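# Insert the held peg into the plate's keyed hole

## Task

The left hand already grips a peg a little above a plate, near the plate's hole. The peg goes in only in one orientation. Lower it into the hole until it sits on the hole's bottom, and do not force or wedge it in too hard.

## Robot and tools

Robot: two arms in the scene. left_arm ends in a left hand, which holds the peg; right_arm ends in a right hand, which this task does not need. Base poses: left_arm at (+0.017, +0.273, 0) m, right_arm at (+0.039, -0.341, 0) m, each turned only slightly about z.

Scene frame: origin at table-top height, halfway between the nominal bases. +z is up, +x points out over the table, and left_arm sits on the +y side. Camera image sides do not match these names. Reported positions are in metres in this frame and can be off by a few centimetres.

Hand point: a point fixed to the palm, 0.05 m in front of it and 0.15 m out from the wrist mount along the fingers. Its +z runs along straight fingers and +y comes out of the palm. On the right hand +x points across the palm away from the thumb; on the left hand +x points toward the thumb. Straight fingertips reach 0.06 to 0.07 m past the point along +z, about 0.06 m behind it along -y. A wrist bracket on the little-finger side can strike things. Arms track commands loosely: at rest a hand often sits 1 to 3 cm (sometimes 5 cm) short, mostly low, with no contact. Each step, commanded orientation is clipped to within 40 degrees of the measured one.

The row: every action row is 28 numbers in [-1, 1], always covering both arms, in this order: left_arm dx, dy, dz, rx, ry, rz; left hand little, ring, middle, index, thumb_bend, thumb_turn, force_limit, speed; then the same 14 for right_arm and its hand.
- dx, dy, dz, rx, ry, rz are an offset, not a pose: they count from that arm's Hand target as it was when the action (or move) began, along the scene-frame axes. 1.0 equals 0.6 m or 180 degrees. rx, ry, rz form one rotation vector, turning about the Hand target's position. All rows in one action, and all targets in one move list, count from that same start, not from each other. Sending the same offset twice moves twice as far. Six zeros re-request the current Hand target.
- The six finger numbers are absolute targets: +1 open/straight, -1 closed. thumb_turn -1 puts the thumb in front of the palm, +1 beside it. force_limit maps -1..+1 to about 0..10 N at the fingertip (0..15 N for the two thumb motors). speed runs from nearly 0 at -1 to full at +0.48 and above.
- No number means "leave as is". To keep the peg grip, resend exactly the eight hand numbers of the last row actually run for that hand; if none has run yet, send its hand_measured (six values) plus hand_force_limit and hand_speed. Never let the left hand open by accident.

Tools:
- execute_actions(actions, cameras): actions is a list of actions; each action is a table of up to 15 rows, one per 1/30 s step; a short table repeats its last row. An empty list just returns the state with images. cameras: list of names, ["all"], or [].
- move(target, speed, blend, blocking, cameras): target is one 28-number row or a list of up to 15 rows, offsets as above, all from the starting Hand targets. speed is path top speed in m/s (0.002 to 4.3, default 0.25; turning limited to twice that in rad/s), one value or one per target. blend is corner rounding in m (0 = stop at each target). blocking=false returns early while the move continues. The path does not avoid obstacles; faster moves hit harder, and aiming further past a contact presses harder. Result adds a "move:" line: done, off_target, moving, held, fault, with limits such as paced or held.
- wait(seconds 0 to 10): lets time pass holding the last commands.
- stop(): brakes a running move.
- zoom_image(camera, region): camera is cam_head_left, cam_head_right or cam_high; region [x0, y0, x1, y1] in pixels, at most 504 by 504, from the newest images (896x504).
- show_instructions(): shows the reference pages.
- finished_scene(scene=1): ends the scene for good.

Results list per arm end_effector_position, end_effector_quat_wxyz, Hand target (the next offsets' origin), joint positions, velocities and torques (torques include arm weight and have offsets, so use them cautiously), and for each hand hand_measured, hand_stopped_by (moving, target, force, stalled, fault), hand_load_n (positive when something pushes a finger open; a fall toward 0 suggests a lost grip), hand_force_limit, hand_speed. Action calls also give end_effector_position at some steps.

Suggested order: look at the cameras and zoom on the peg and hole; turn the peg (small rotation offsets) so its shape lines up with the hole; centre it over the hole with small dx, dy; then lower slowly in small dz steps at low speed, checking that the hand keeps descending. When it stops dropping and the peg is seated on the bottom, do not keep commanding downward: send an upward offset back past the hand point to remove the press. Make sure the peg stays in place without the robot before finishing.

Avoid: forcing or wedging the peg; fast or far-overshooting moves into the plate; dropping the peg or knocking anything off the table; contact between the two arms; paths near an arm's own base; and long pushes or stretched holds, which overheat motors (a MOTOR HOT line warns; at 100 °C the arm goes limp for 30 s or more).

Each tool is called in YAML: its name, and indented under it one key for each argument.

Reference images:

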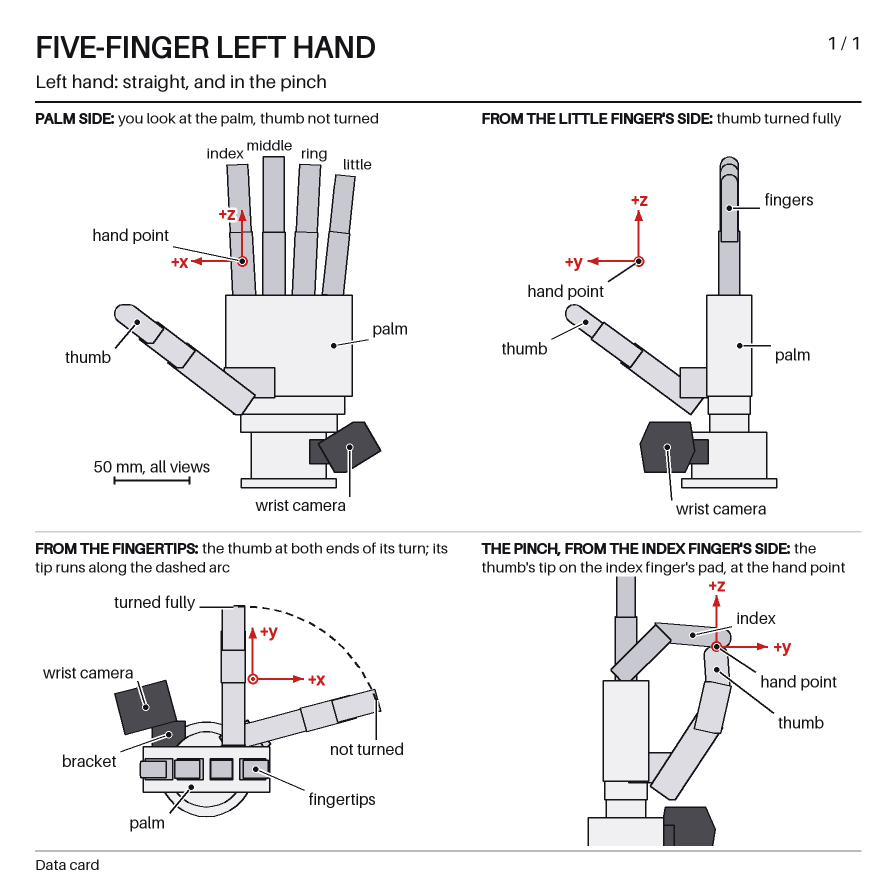

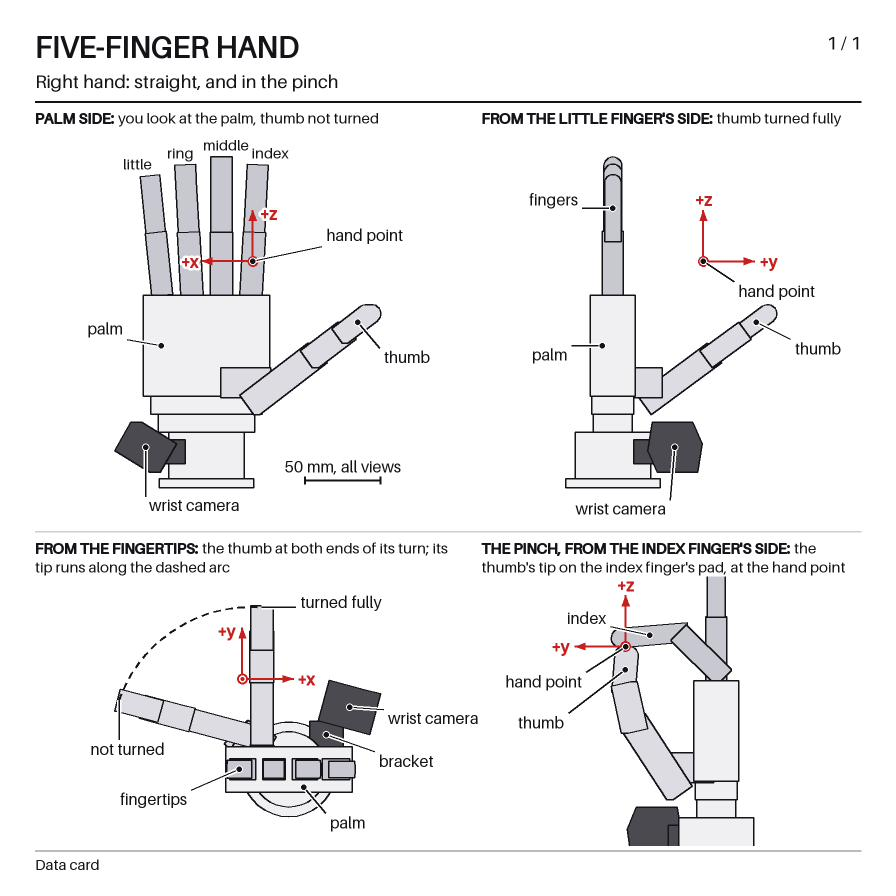

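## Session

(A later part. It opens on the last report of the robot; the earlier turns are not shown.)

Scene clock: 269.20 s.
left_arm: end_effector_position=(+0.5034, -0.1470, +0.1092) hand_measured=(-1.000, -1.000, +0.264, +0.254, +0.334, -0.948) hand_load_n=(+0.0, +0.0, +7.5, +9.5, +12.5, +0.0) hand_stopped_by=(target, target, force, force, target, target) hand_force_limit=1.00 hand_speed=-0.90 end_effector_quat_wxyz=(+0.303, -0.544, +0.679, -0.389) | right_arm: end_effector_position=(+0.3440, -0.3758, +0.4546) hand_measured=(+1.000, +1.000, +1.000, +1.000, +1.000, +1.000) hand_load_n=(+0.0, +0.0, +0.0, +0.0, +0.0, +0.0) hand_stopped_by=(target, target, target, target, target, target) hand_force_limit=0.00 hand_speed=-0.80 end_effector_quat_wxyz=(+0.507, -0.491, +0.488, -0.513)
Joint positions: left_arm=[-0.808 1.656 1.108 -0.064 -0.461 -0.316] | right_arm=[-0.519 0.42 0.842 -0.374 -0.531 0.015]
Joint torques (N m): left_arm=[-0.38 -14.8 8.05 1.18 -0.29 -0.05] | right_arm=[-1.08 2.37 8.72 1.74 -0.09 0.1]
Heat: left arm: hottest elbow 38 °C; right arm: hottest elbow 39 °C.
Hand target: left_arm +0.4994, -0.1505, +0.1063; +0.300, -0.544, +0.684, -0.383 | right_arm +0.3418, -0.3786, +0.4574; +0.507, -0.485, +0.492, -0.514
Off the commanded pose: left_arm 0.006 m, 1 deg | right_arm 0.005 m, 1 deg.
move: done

move:
  target: [0,0,0,0,0,0,-1,-1,0.45,0.45,0.55,-0.948,1.0,-0.85,0,0,0,0,0,0,1,1,1,1,1,1,0,-0.8]
  speed: 0.05
  cameras: ["all"]

zoom_image:
  camera: "cam_head_right"
  region: [430, 220, 500, 300]

zoom_image:
  camera: "cam_high"
  region: [370, 160, 450, 250]

Scene clock: 275.17 s.
left_arm: end_effector_position=(+0.5026, -0.1455, +0.1077) hand_measured=(-1.000, -1.000, +0.450, +0.450, +0.550, -0.948) hand_load_n=(-0.5, +0.0, +0.0, +0.0, +0.0, +0.0) hand_stopped_by=(target, target, target, target, target, target) hand_force_limit=1.00 hand_speed=-0.85 end_effector_quat_wxyz=(+0.303, -0.545, +0.681, -0.385) | right_arm: end_effector_position=(+0.3440, -0.3758, +0.4546) hand_measured=(+1.000, +1.000, +1.000, +1.000, +1.000, +1.000) hand_load_n=(+0.0, +0.0, +0.0, +0.0, +0.0, +0.0) hand_stopped_by=(target, target, target, target, target, target) hand_force_limit=0.00 hand_speed=-0.80 end_effector_quat_wxyz=(+0.507, -0.491, +0.488, -0.513)
Joint positions: left_arm=[-0.808 1.656 1.108 -0.072 -0.464 -0.317] | right_arm=[-0.519 0.42 0.842 -0.374 -0.531 0.015]
Joint torques (N m): left_arm=[-0.5 -14.86 8.06 1.5 -0.2 -0.05] | right_arm=[-1.03 2.32 8.72 1.74 -0.09 0.1]
Heat: left arm: hottest elbow 38 °C; right arm: hottest elbow 38 °C.
Hand target: left_arm +0.4994, -0.1505, +0.1062; +0.300, -0.544, +0.684, -0.383 | right_arm +0.3418, -0.3786, +0.4574; +0.507, -0.485, +0.492, -0.514
Off the commanded pose: left_arm 0.006 m, 1 deg | right_arm 0.005 m, 1 deg.
move: done

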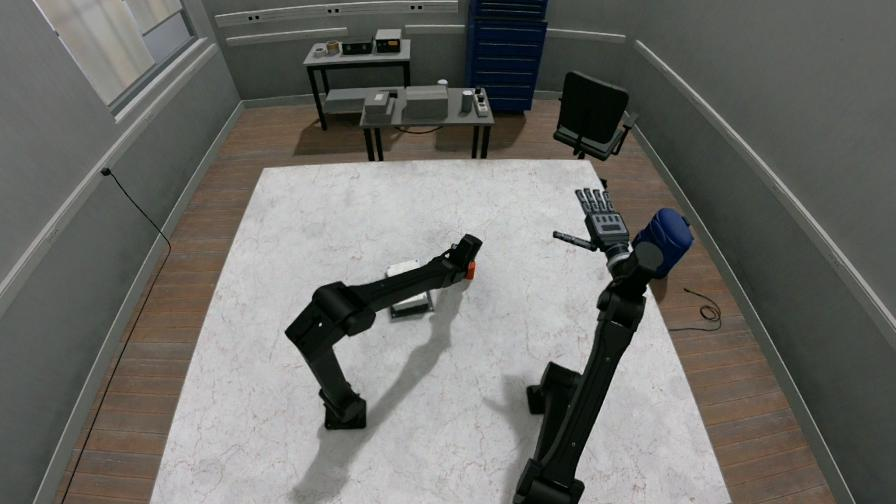

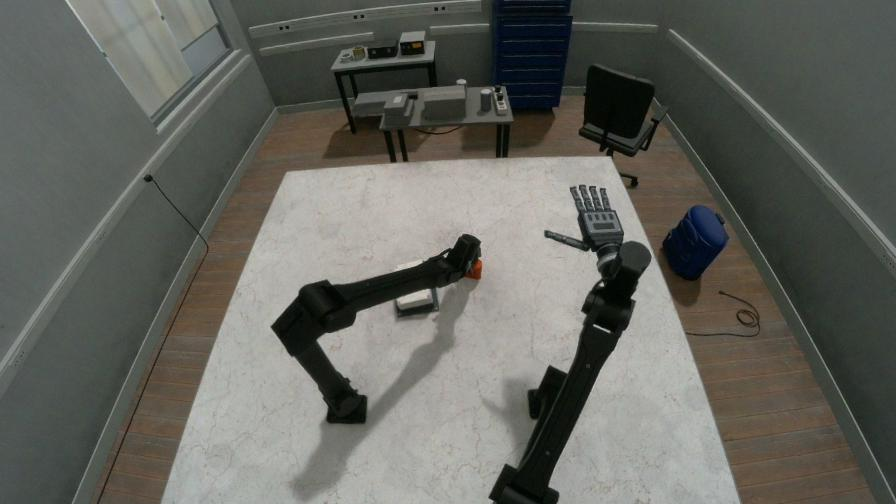

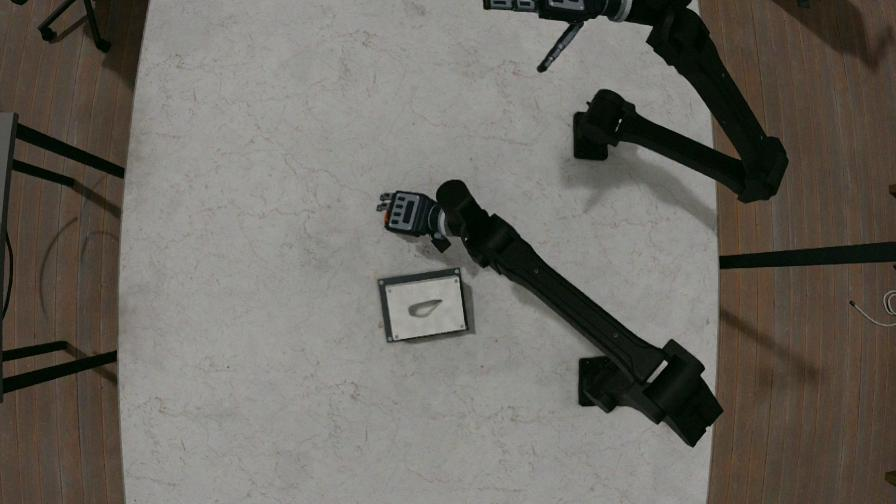

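Scaled by 6.300 from the camera's 896x504 image, which has a finer 1280x720 frame.

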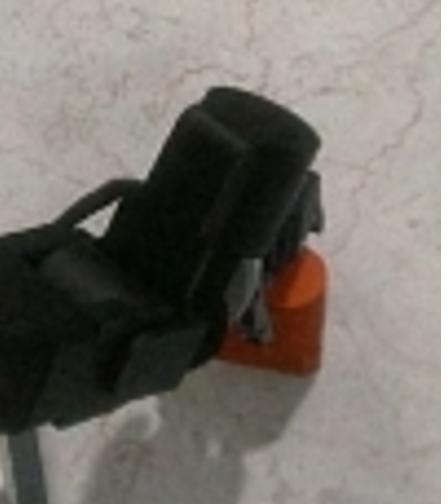

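Scaled by 5.600 from the camera's 896x504 image, which has a finer 1280x720 frame.

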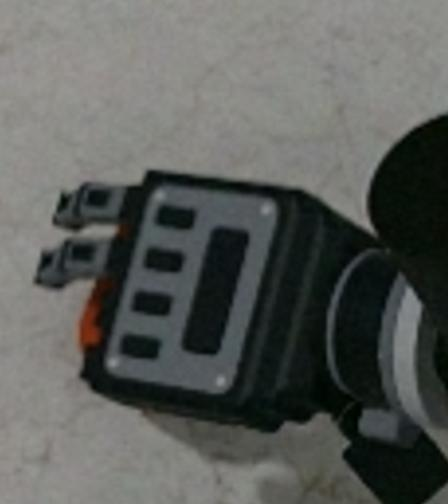

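move:
  target: [0,0,0,0,0,0,-1,-1,0.75,0.75,0.9,-0.948,1.0,-0.7,0,0,0,0,0,0,1,1,1,1,1,1,0,-0.8]
  speed: 0.05

move:
  target: [0,0,0.1,0,0,0,-1,-1,0.75,0.75,0.9,-0.948,1.0,-0.7,0,0,0,0,0,0,1,1,1,1,1,1,0,-0.8]
  speed: 0.1
  cameras: ["all"]

zoom_image:
  camera: "cam_head_right"
  region: [430, 220, 500, 300]

zoom_image:
  camera: "cam_high"
  region: [370, 160, 450, 250]

Scene clock: 282.60 s.
left_arm: end_effector_position=(+0.5026, -0.1455, +0.1077) hand_measured=(-1.000, -1.000, +0.750, +0.750, +0.900, -0.948) hand_load_n=(+0.0, -0.5, +0.0, +0.0, +0.0, +0.0) hand_stopped_by=(target, target, target, target, target, target) hand_force_limit=1.00 hand_speed=-0.70 end_effector_quat_wxyz=(+0.303, -0.545, +0.681, -0.385) | right_arm: end_effector_position=(+0.3440, -0.3758, +0.4546) hand_measured=(+1.000, +1.000, +1.000, +1.000, +1.000, +1.000) hand_load_n=(+0.0, +0.0, +0.0, +0.0, +0.0, -0.5) hand_stopped_by=(target, target, target, target, target, target) hand_force_limit=0.00 hand_speed=-0.80 end_effector_quat_wxyz=(+0.507, -0.491, +0.488, -0.513)
Joint positions: left_arm=[-0.808 1.656 1.108 -0.072 -0.464 -0.317] | right_arm=[-0.519 0.42 0.842 -0.374 -0.531 0.015]
Joint torques (N m): left_arm=[-0.5 -14.8 8.06 1.5 -0.2 -0.05] | right_arm=[-1.08 2.37 8.72 1.74 -0.09 0.11]
Heat: left arm: hottest elbow 38 °C; right arm: hottest elbow 38 °C.
Hand target: left_arm +0.4994, -0.1505, +0.1062; +0.300, -0.544, +0.684, -0.383 | right_arm +0.3418, -0.3786, +0.4574; +0.507, -0.485, +0.492, -0.514
Off the commanded pose: left_arm 0.006 m, 1 deg | right_arm 0.005 m, 1 deg.
move: done

Scene clock: 283.87 s.
left_arm: end_effector_position=(+0.4917, -0.1348, +0.1427) hand_measured=(-1.000, -1.000, +0.750, +0.750, +0.900, -0.948) hand_load_n=(+0.0, +0.0, +0.0, +0.0, +0.0, +0.0) hand_stopped_by=(target, target, target, target, target, target) hand_force_limit=1.00 hand_speed=-0.70 end_effector_quat_wxyz=(+0.301, -0.546, +0.692, -0.365) | right_arm: end_effector_position=(+0.3440, -0.3758, +0.4546) hand_measured=(+1.000, +1.000, +1.000, +1.000, +1.000, +1.000) hand_load_n=(+0.0, +0.0, -0.5, +0.0, +0.0, -0.5) hand_stopped_by=(target, target, target, target, target, target) hand_force_limit=0.00 hand_speed=-0.80 end_effector_quat_wxyz=(+0.507, -0.491, +0.488, -0.513)
Joint positions: left_arm=[-0.808 1.586 1.149 -0.23 -0.464 -0.317] | right_arm=[-0.519 0.42 0.842 -0.374 -0.531 0.015]
Joint torques (N m): left_arm=[-0.56 -14.74 11.48 1.4 -0.21 -0.05] | right_arm=[-1.08 2.37 8.7 1.73 -0.08 0.1]
Heat: left arm: hottest elbow 38 °C; right arm: hottest elbow 38 °C.
Hand target: left_arm +0.4994, -0.1505, +0.1663; +0.300, -0.544, +0.684, -0.383 | right_arm +0.3418, -0.3786, +0.4574; +0.507, -0.485, +0.492, -0.514
Off the commanded pose: left_arm 0.029 m, 2 deg | right_arm 0.005 m, 1 deg.
move: off_target (left_arm)

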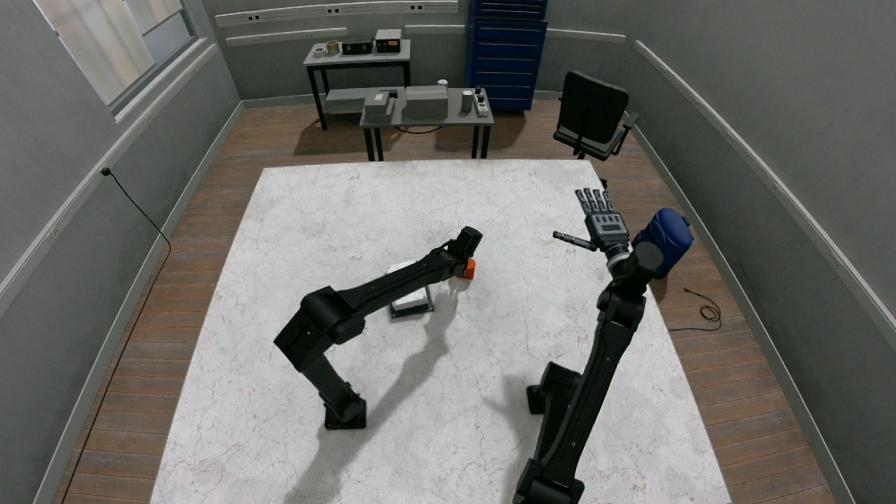

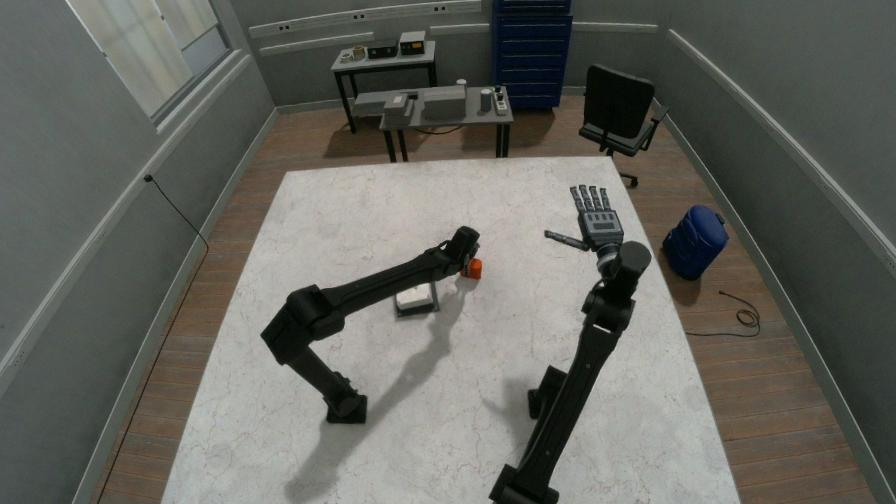

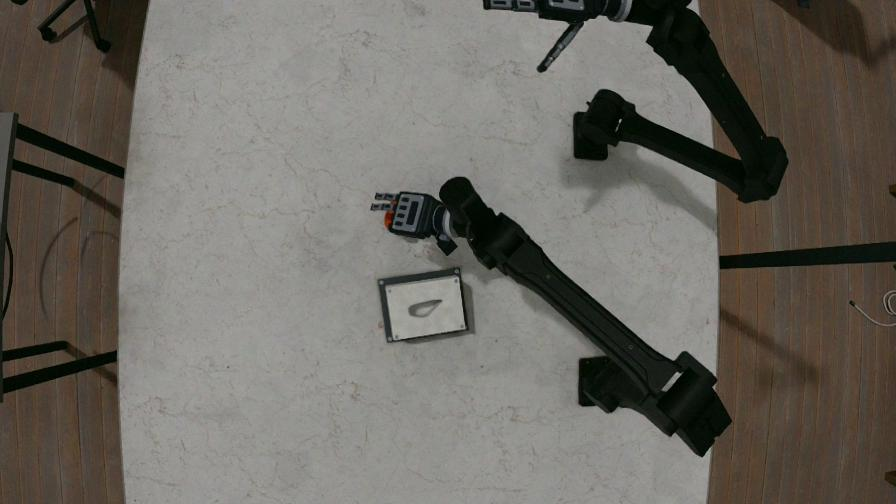

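Scaled by 6.300 from the camera's 896x504 image, which has a finer 1280x720 frame.

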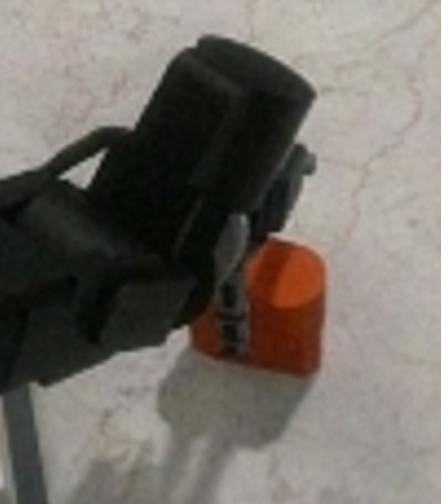

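Scaled by 5.600 from the camera's 896x504 image, which has a finer 1280x720 frame.

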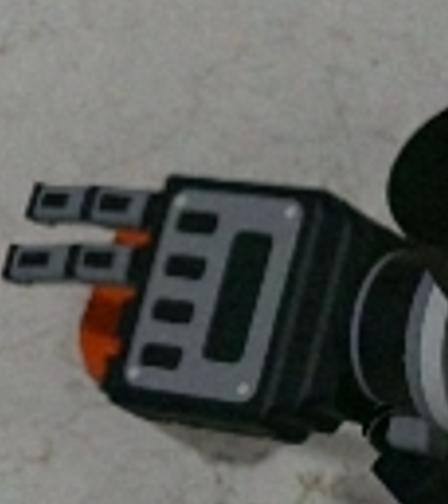

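move:
  target:
    - [0.02,0,0.2,0,0,0,-1,-1,0.75,0.75,0.9,-0.948,1.0,-0.7,0,0,0,0,0,0,1,1,1,1,1,1,0,-0.8]
    - [-0.35,0.5,0.4,0,0,0,-1,-1,0.75,0.75,0.9,-0.948,1.0,-0.7,0,0,0,0,0,0,1,1,1,1,1,1,0,-0.8]
  speed: [0.12,0.3]
  blend: 0.02
  cameras: ["all"]

zoom_image:
  camera: "cam_head_right"
  region: [440, 230, 510, 310]

zoom_image:
  camera: "cam_head_left"
  region: [440, 230, 510, 310]

zoom_image:
  camera: "cam_high"
  region: [360, 180, 430, 250]

Scene clock: 291.53 s.
left_arm: end_effector_position=(+0.2887, +0.1461, +0.4094) hand_measured=(-1.000, -1.000, +0.750, +0.750, +0.900, -0.948) hand_load_n=(+0.0, +0.0, +0.0, +0.0, +0.0, +0.0) hand_stopped_by=(target, target, target, target, target, target) hand_force_limit=1.00 hand_speed=-0.70 end_effector_quat_wxyz=(+0.298, -0.545, +0.679, -0.392) | right_arm: end_effector_position=(+0.3440, -0.3758, +0.4546) hand_measured=(+1.000, +1.000, +1.000, +1.000, +1.000, +1.000) hand_load_n=(+0.0, +0.0, +0.0, +0.0, +0.0, +0.0) hand_stopped_by=(target, target, target, target, target, target) hand_force_limit=0.00 hand_speed=-0.80 end_effector_quat_wxyz=(+0.507, -0.491, +0.488, -0.513)
Joint positions: left_arm=[-0.427 0.653 1.156 -1.05 -0.132 -0.106] | right_arm=[-0.519 0.42 0.842 -0.374 -0.531 0.015]
Joint torques (N m): left_arm=[0.91 -0.32 8.21 1.65 0.02 0.16] | right_arm=[-1.08 2.37 8.7 1.76 -0.09 0.1]
Heat: left arm: hottest elbow 39 °C; right arm: hottest elbow 37 °C.
Hand target: left_arm +0.2895, +0.1495, +0.4063; +0.300, -0.544, +0.684, -0.383 | right_arm +0.3418, -0.3786, +0.4574; +0.507, -0.485, +0.492, -0.514
Off the commanded pose: left_arm 0.005 m, 1 deg | right_arm 0.005 m, 1 deg.
move: done

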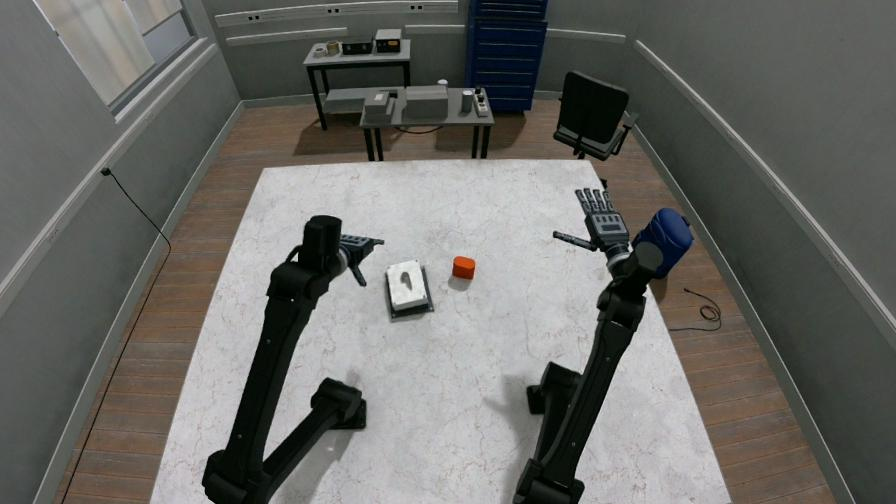

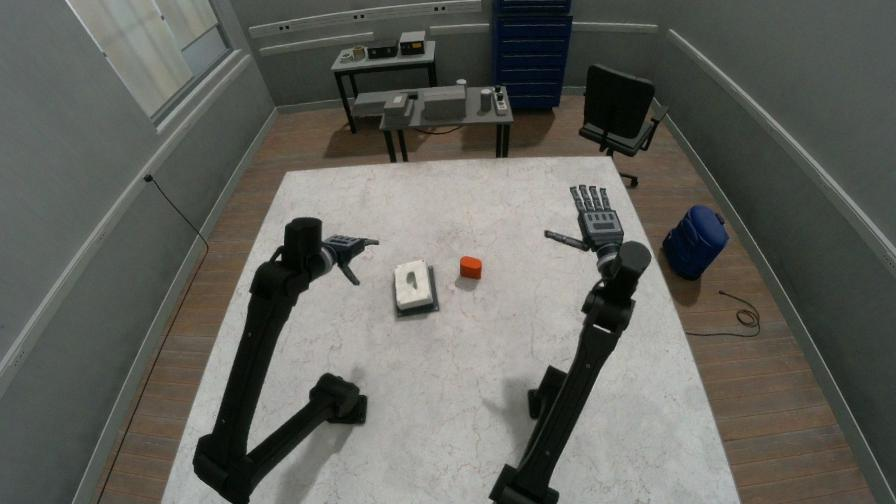

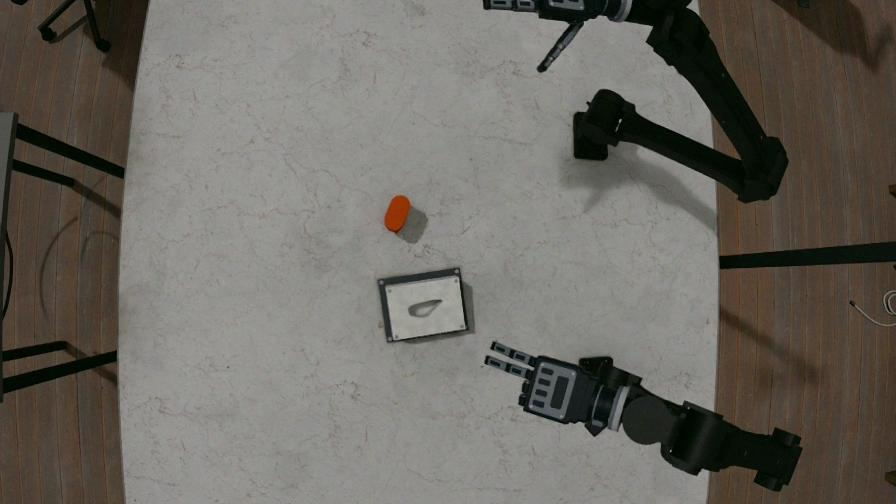

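Scaled by 6.300 from the camera's 896x504 image, which has a finer 1280x720 frame.

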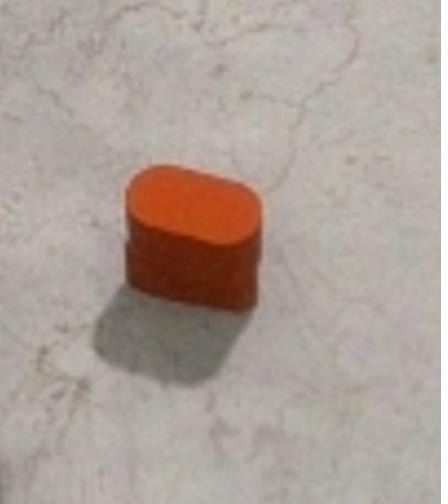

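Scaled by 6.300 from the camera's 896x504 image, which has a finer 1280x720 frame.

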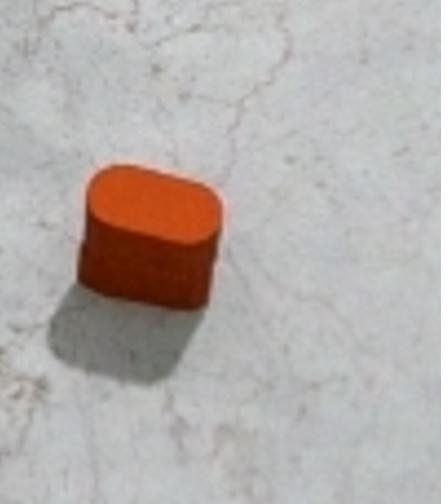

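Scaled by 7.200 from the camera's 896x504 image, which has a finer 1280x720 frame.

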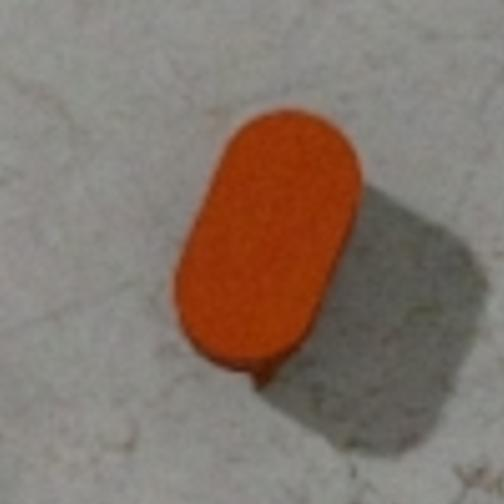

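move:
  target:
    - [0,0,0,0,0,0,-1,-1,0.75,0.75,0.9,-0.948,1.0,-0.7,0.277,0.419,-0.25,0.0293,0.1962,-0.0913,-1,-1,0.6,0.6,0.8,-0.95,0.5,0]
    - [0,0,0,0,0,0,-1,-1,0.75,0.75,0.9,-0.948,1.0,-0.7,0.277,0.419,-0.396,0.0293,0.1962,-0.0913,-1,-1,0.6,0.6,0.8,-0.95,0.5,0]
  speed: 0.25
  blend: 0.02
  cameras: ["all"]

zoom_image:
  camera: "cam_head_right"
  region: [430, 200, 540, 300]

zoom_image:
  camera: "cam_head_left"
  region: [430, 200, 540, 300]

zoom_image:
  camera: "cam_high"
  region: [350, 160, 470, 260]

Scene clock: 344.63 s.
left_arm: end_effector_position=(+0.2888, +0.1462, +0.4094) hand_measured=(-1.000, -1.000, +0.750, +0.750, +0.900, -0.948) hand_load_n=(+0.0, +0.0, +0.0, +0.0, +0.0, +0.0) hand_stopped_by=(target, target, target, target, target, target) hand_force_limit=1.00 hand_speed=-0.70 end_effector_quat_wxyz=(+0.299, -0.545, +0.679, -0.392) | right_arm: end_effector_position=(+0.5039, -0.1360, +0.2183) hand_measured=(-1.000, -1.000, +0.600, +0.600, +0.800, -0.950) hand_load_n=(+0.0, +0.0, +0.0, +0.0, +0.0, +0.0) hand_stopped_by=(target, target, target, target, target, target) hand_force_limit=0.50 hand_speed=0.00 end_effector_quat_wxyz=(+0.269, -0.525, +0.709, -0.388)
Joint positions: left_arm=[-0.427 0.653 1.156 -1.05 -0.132 -0.105] | right_arm=[0.594 1.275 1.061 -0.611 0.716 0.586]
Joint velocities: left_arm=[-0.024 -0.005 -0.002 -0.007 -0.183 -0.037] | right_arm=[within noise]
Joint torques (N m): left_arm=[0.97 -0.32 8.21 1.65 0.02 0.14] | right_arm=[1.03 -7.53 8.95 2.24 0.48 0.1]
Heat: left arm: hottest elbow 40 °C; right arm: hottest elbow 37 °C.
Hand target: left_arm +0.2895, +0.1496, +0.4063; +0.300, -0.544, +0.684, -0.383 | right_arm +0.5079, -0.1270, +0.2200; +0.279, -0.520, +0.708, -0.387
Off the commanded pose: left_arm 0.004 m, 1 deg | right_arm 0.010 m, 1 deg.
move: done

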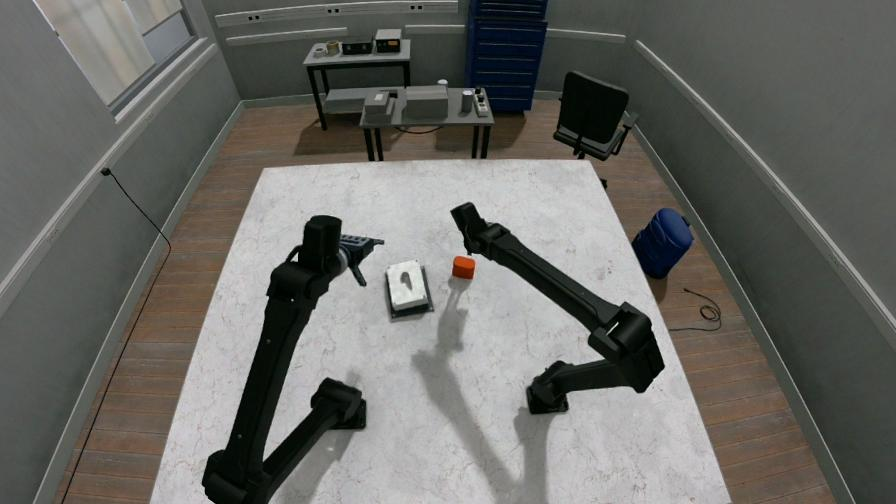

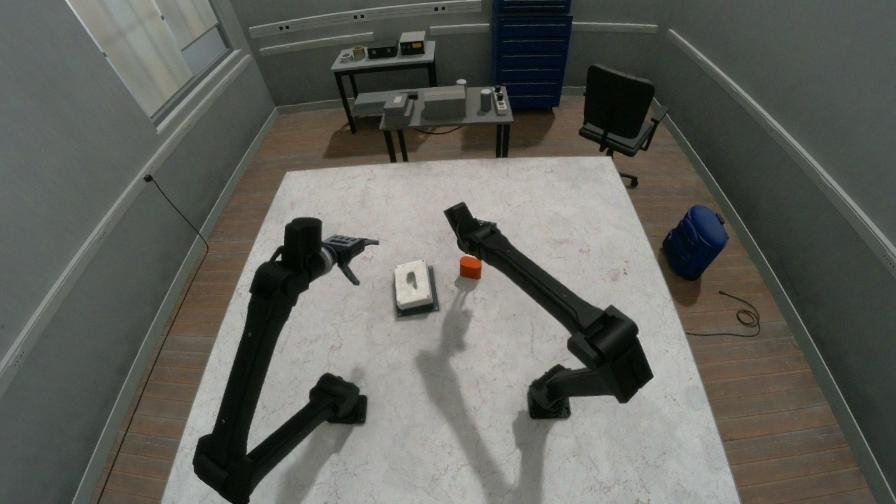

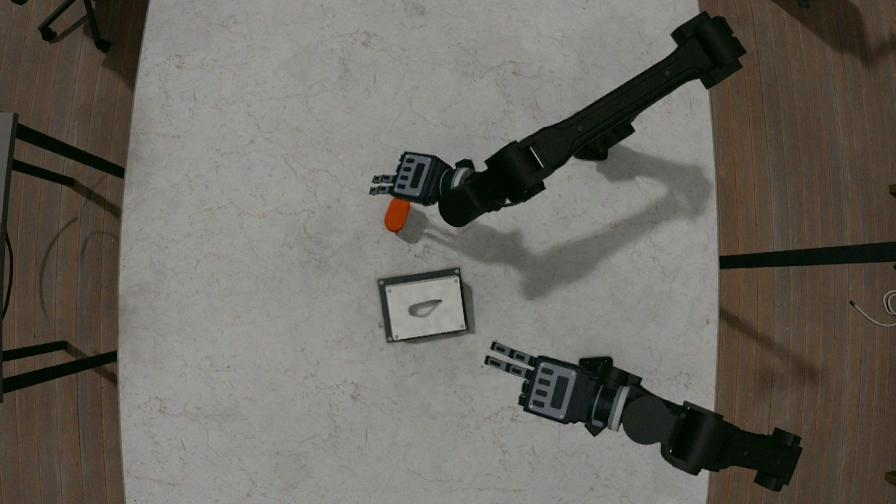

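Scaled by 4.582 from the camera's 896x504 image, which has a finer 1280x720 frame.

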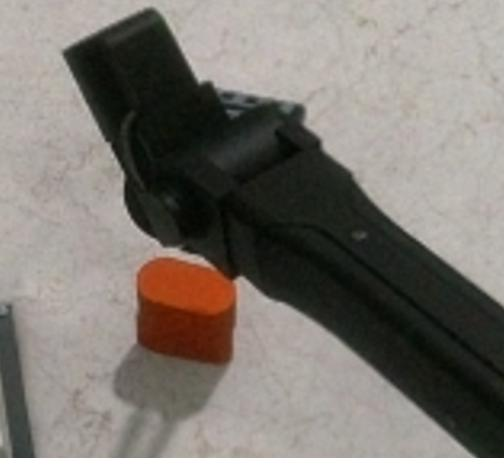

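Scaled by 4.582 from the camera's 896x504 image, which has a finer 1280x720 frame.

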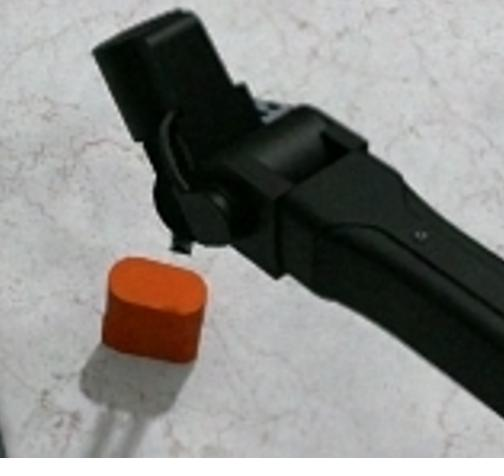

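Scaled by 4.200 from the camera's 896x504 image, which has a finer 1280x720 frame.

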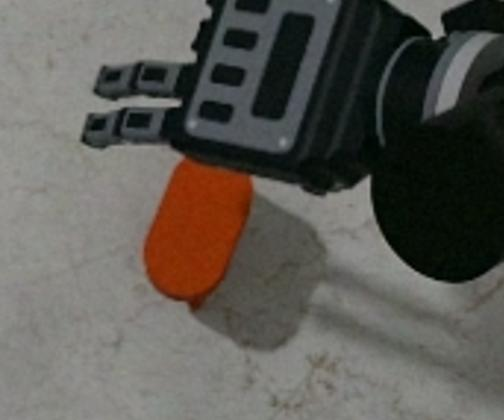

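zoom_image:
  camera: "cam_high"
  region: [365, 140, 455, 240]

Scaled by 5.040 from the camera's 896x504 image, which has a finer 1280x720 frame.

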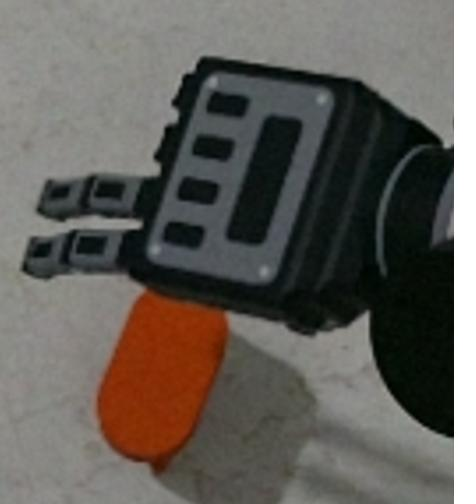

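move:
  target: [0,0,0,0,0,0,-1,-1,0.75,0.75,0.9,-0.948,1.0,-0.7,0.02,0.05,-0.08,0,0,0,-1,-1,0.6,0.6,0.8,-0.95,0.5,0]
  speed: 0.15
  cameras: ["all"]

zoom_image:
  camera: "cam_high"
  region: [365, 140, 455, 240]

zoom_image:
  camera: "cam_head_left"
  region: [430, 200, 540, 300]

Scene clock: 391.53 s.
left_arm: end_effector_position=(+0.2888, +0.1462, +0.4094) hand_measured=(-1.000, -1.000, +0.750, +0.750, +0.900, -0.948) hand_load_n=(+0.0, +0.0, +0.0, -0.5, +0.0, +0.0) hand_stopped_by=(target, target, target, target, target, target) hand_force_limit=1.00 hand_speed=-0.70 end_effector_quat_wxyz=(+0.299, -0.545, +0.679, -0.392) | right_arm: end_effector_position=(+0.5160, -0.1078, +0.1675) hand_measured=(-1.000, -1.000, +0.600, +0.600, +0.800, -0.950) hand_load_n=(+0.0, +0.0, +0.0, -0.5, +0.0, +0.0) hand_stopped_by=(target, target, target, target, target, target) hand_force_limit=0.50 hand_speed=0.00 end_effector_quat_wxyz=(+0.265, -0.526, +0.709, -0.389)
Joint positions: left_arm=[-0.427 0.653 1.156 -1.05 -0.132 -0.105] | right_arm=[0.635 1.39 1.036 -0.506 0.744 0.627]
Joint torques (N m): left_arm=[0.85 -0.32 8.2 1.65 0.02 0.14] | right_arm=[1.14 -9.11 8.91 2.18 0.51 0.09]
Heat: left arm: hottest elbow 40 °C; right arm: hottest elbow 37 °C.
Hand target: left_arm +0.2895, +0.1496, +0.4063; +0.300, -0.544, +0.684, -0.383 | right_arm +0.5200, -0.0970, +0.1720; +0.279, -0.521, +0.708, -0.387
Off the commanded pose: left_arm 0.005 m, 1 deg | right_arm 0.012 m, 2 deg.
move: off_target (right_arm)

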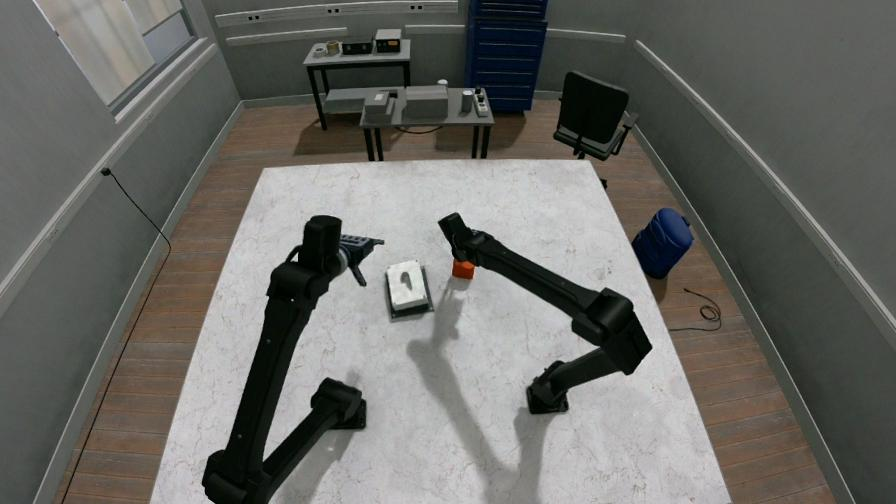

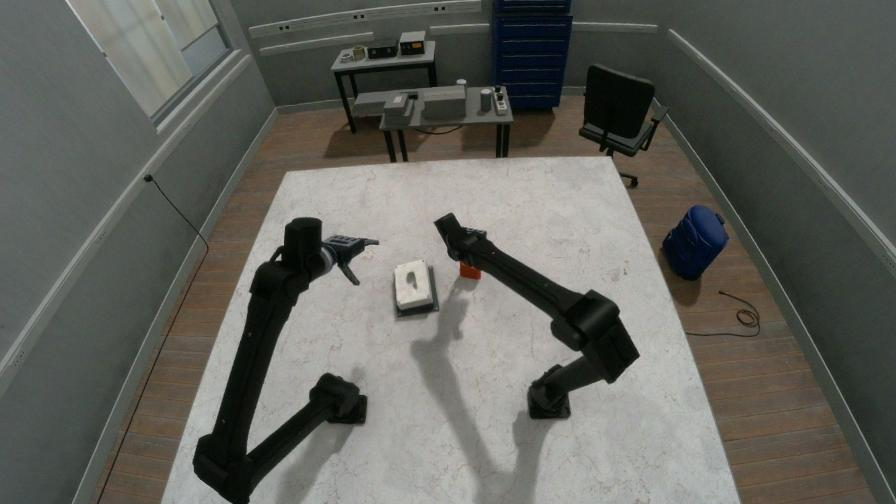

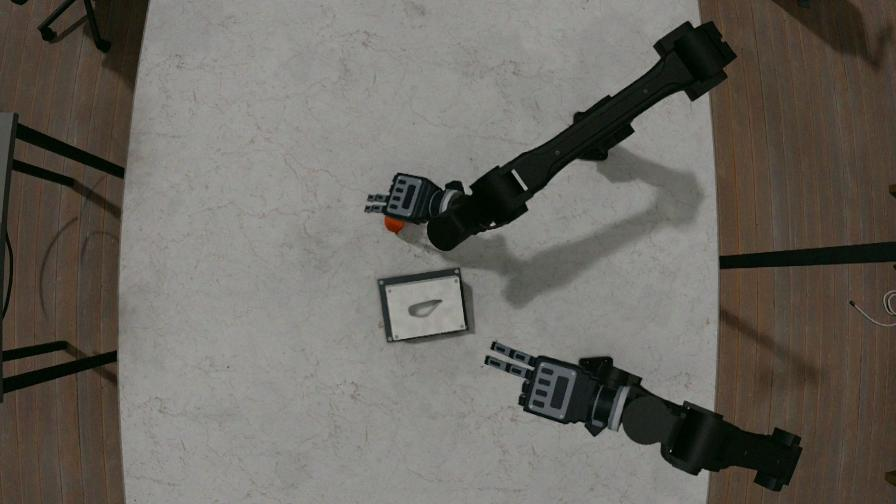

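Scaled by 5.040 from the camera's 896x504 image, which has a finer 1280x720 frame.

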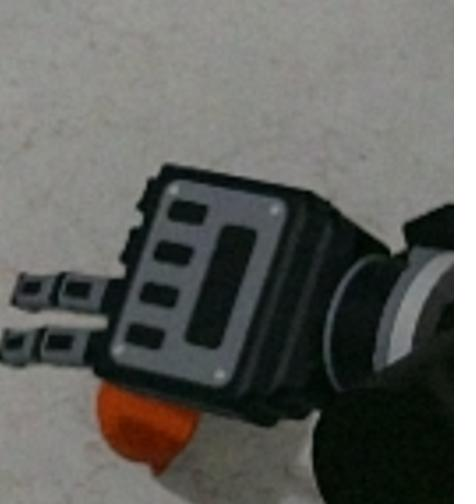

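Scaled by 4.582 from the camera's 896x504 image, which has a finer 1280x720 frame.

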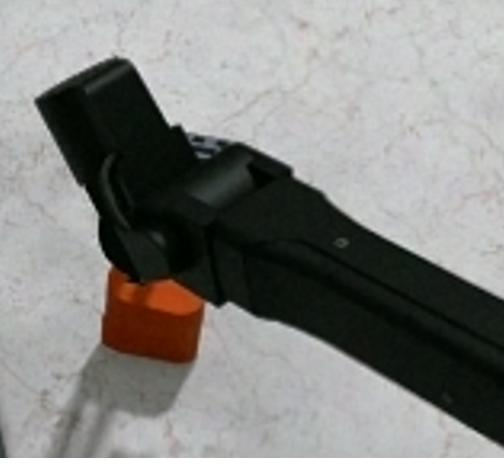

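move:
  target: [0,0,0,0,0,0,-1,-1,0.75,0.75,0.9,-0.948,1.0,-0.7,-0.02,-0.004,-0.0625,0,0,0,-1,-1,0.6,0.6,0.8,-0.95,0.5,0]
  speed: 0.1
  cameras: ["all"]

zoom_image:
  camera: "cam_high"
  region: [360, 160, 450, 250]

zoom_image:
  camera: "cam_head_left"
  region: [430, 220, 510, 300]

zoom_image:
  camera: "cam_head_right"
  region: [430, 220, 510, 300]

Scene clock: 422.30 s.
left_arm: end_effector_position=(+0.2888, +0.1462, +0.4094) hand_measured=(-1.000, -1.000, +0.750, +0.750, +0.900, -0.948) hand_load_n=(+0.0, +0.0, +0.0, +0.0, +0.0, +0.0) hand_stopped_by=(target, target, target, target, target, target) hand_force_limit=1.00 hand_speed=-0.70 end_effector_quat_wxyz=(+0.299, -0.545, +0.679, -0.392) | right_arm: end_effector_position=(+0.5061, -0.1099, +0.1357) hand_measured=(-1.000, -1.000, +0.600, +0.600, +0.800, -0.950) hand_load_n=(+0.0, +0.0, +0.0, +0.0, +0.0, +0.0) hand_stopped_by=(target, target, target, target, target, target) hand_force_limit=0.50 hand_speed=0.00 end_effector_quat_wxyz=(+0.270, -0.522, +0.709, -0.389)
Joint positions: left_arm=[-0.427 0.653 1.156 -1.05 -0.132 -0.105] | right_arm=[0.645 1.398 0.95 -0.409 0.753 0.64]
Joint torques (N m): left_arm=[0.91 -0.32 8.21 1.65 0.02 0.14] | right_arm=[1.32 -8.41 8.24 2.13 0.51 0.09]
Heat: left arm: hottest elbow 41 °C; right arm: hottest elbow 39 °C.
Hand target: left_arm +0.2895, +0.1496, +0.4063; +0.300, -0.544, +0.684, -0.383 | right_arm +0.5079, -0.0993, +0.1346; +0.279, -0.521, +0.708, -0.387
Off the commanded pose: left_arm 0.005 m, 1 deg | right_arm 0.011 m, 1 deg.
move: off_target (right_arm)

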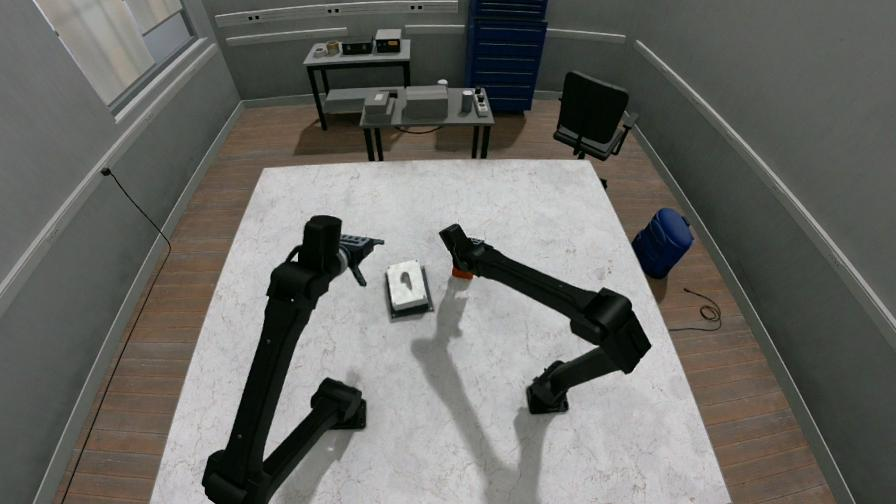

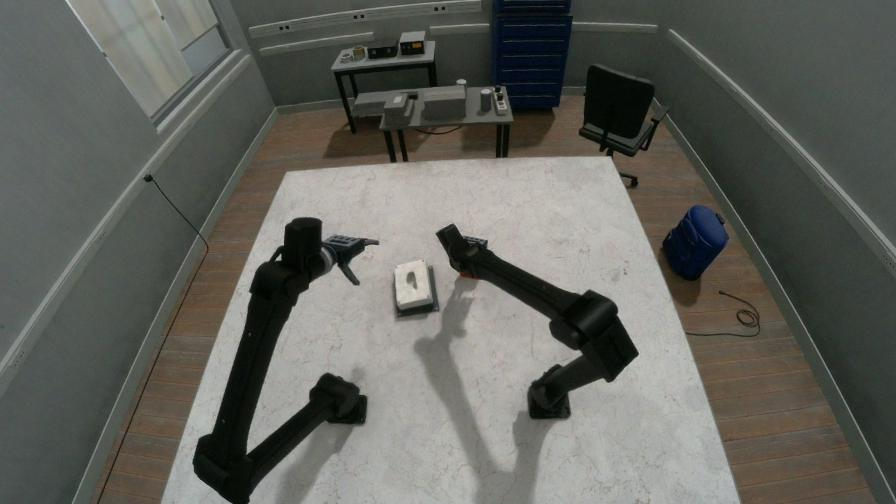

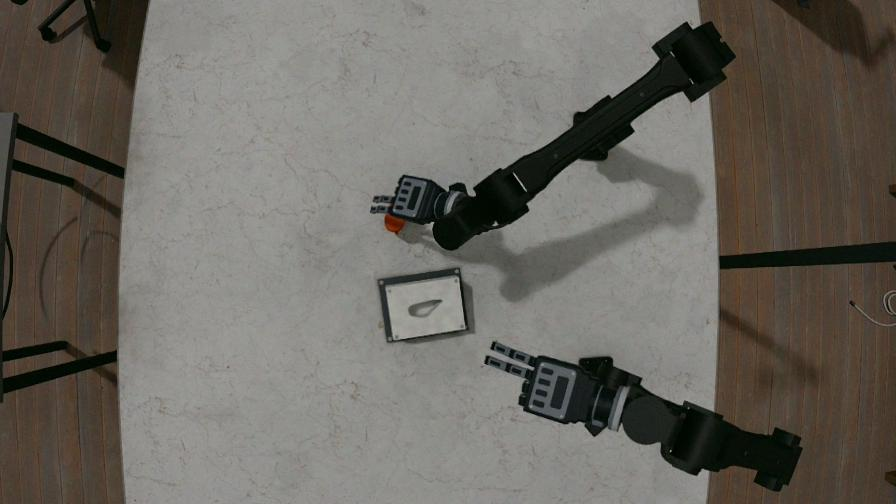

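Scaled by 5.600 from the camera's 896x504 image, which has a finer 1280x720 frame.

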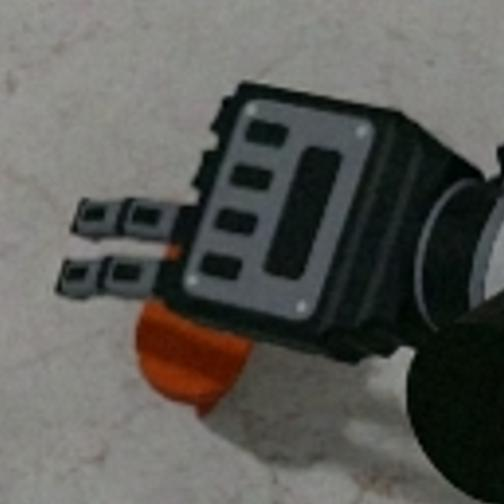

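Scaled by 6.300 from the camera's 896x504 image, which has a finer 1280x720 frame.

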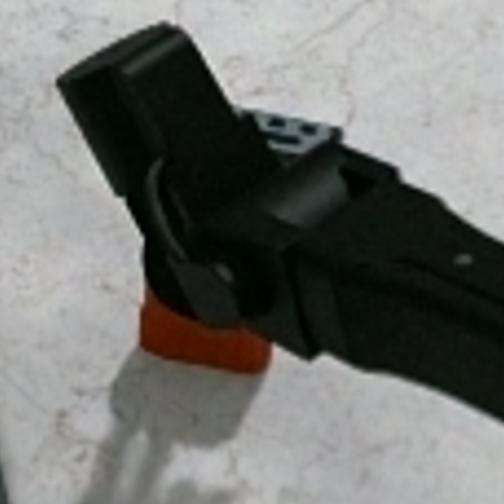

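Scaled by 6.300 from the camera's 896x504 image, which has a finer 1280x720 frame.

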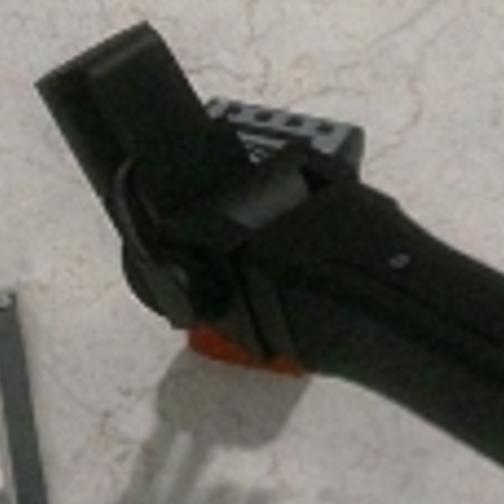

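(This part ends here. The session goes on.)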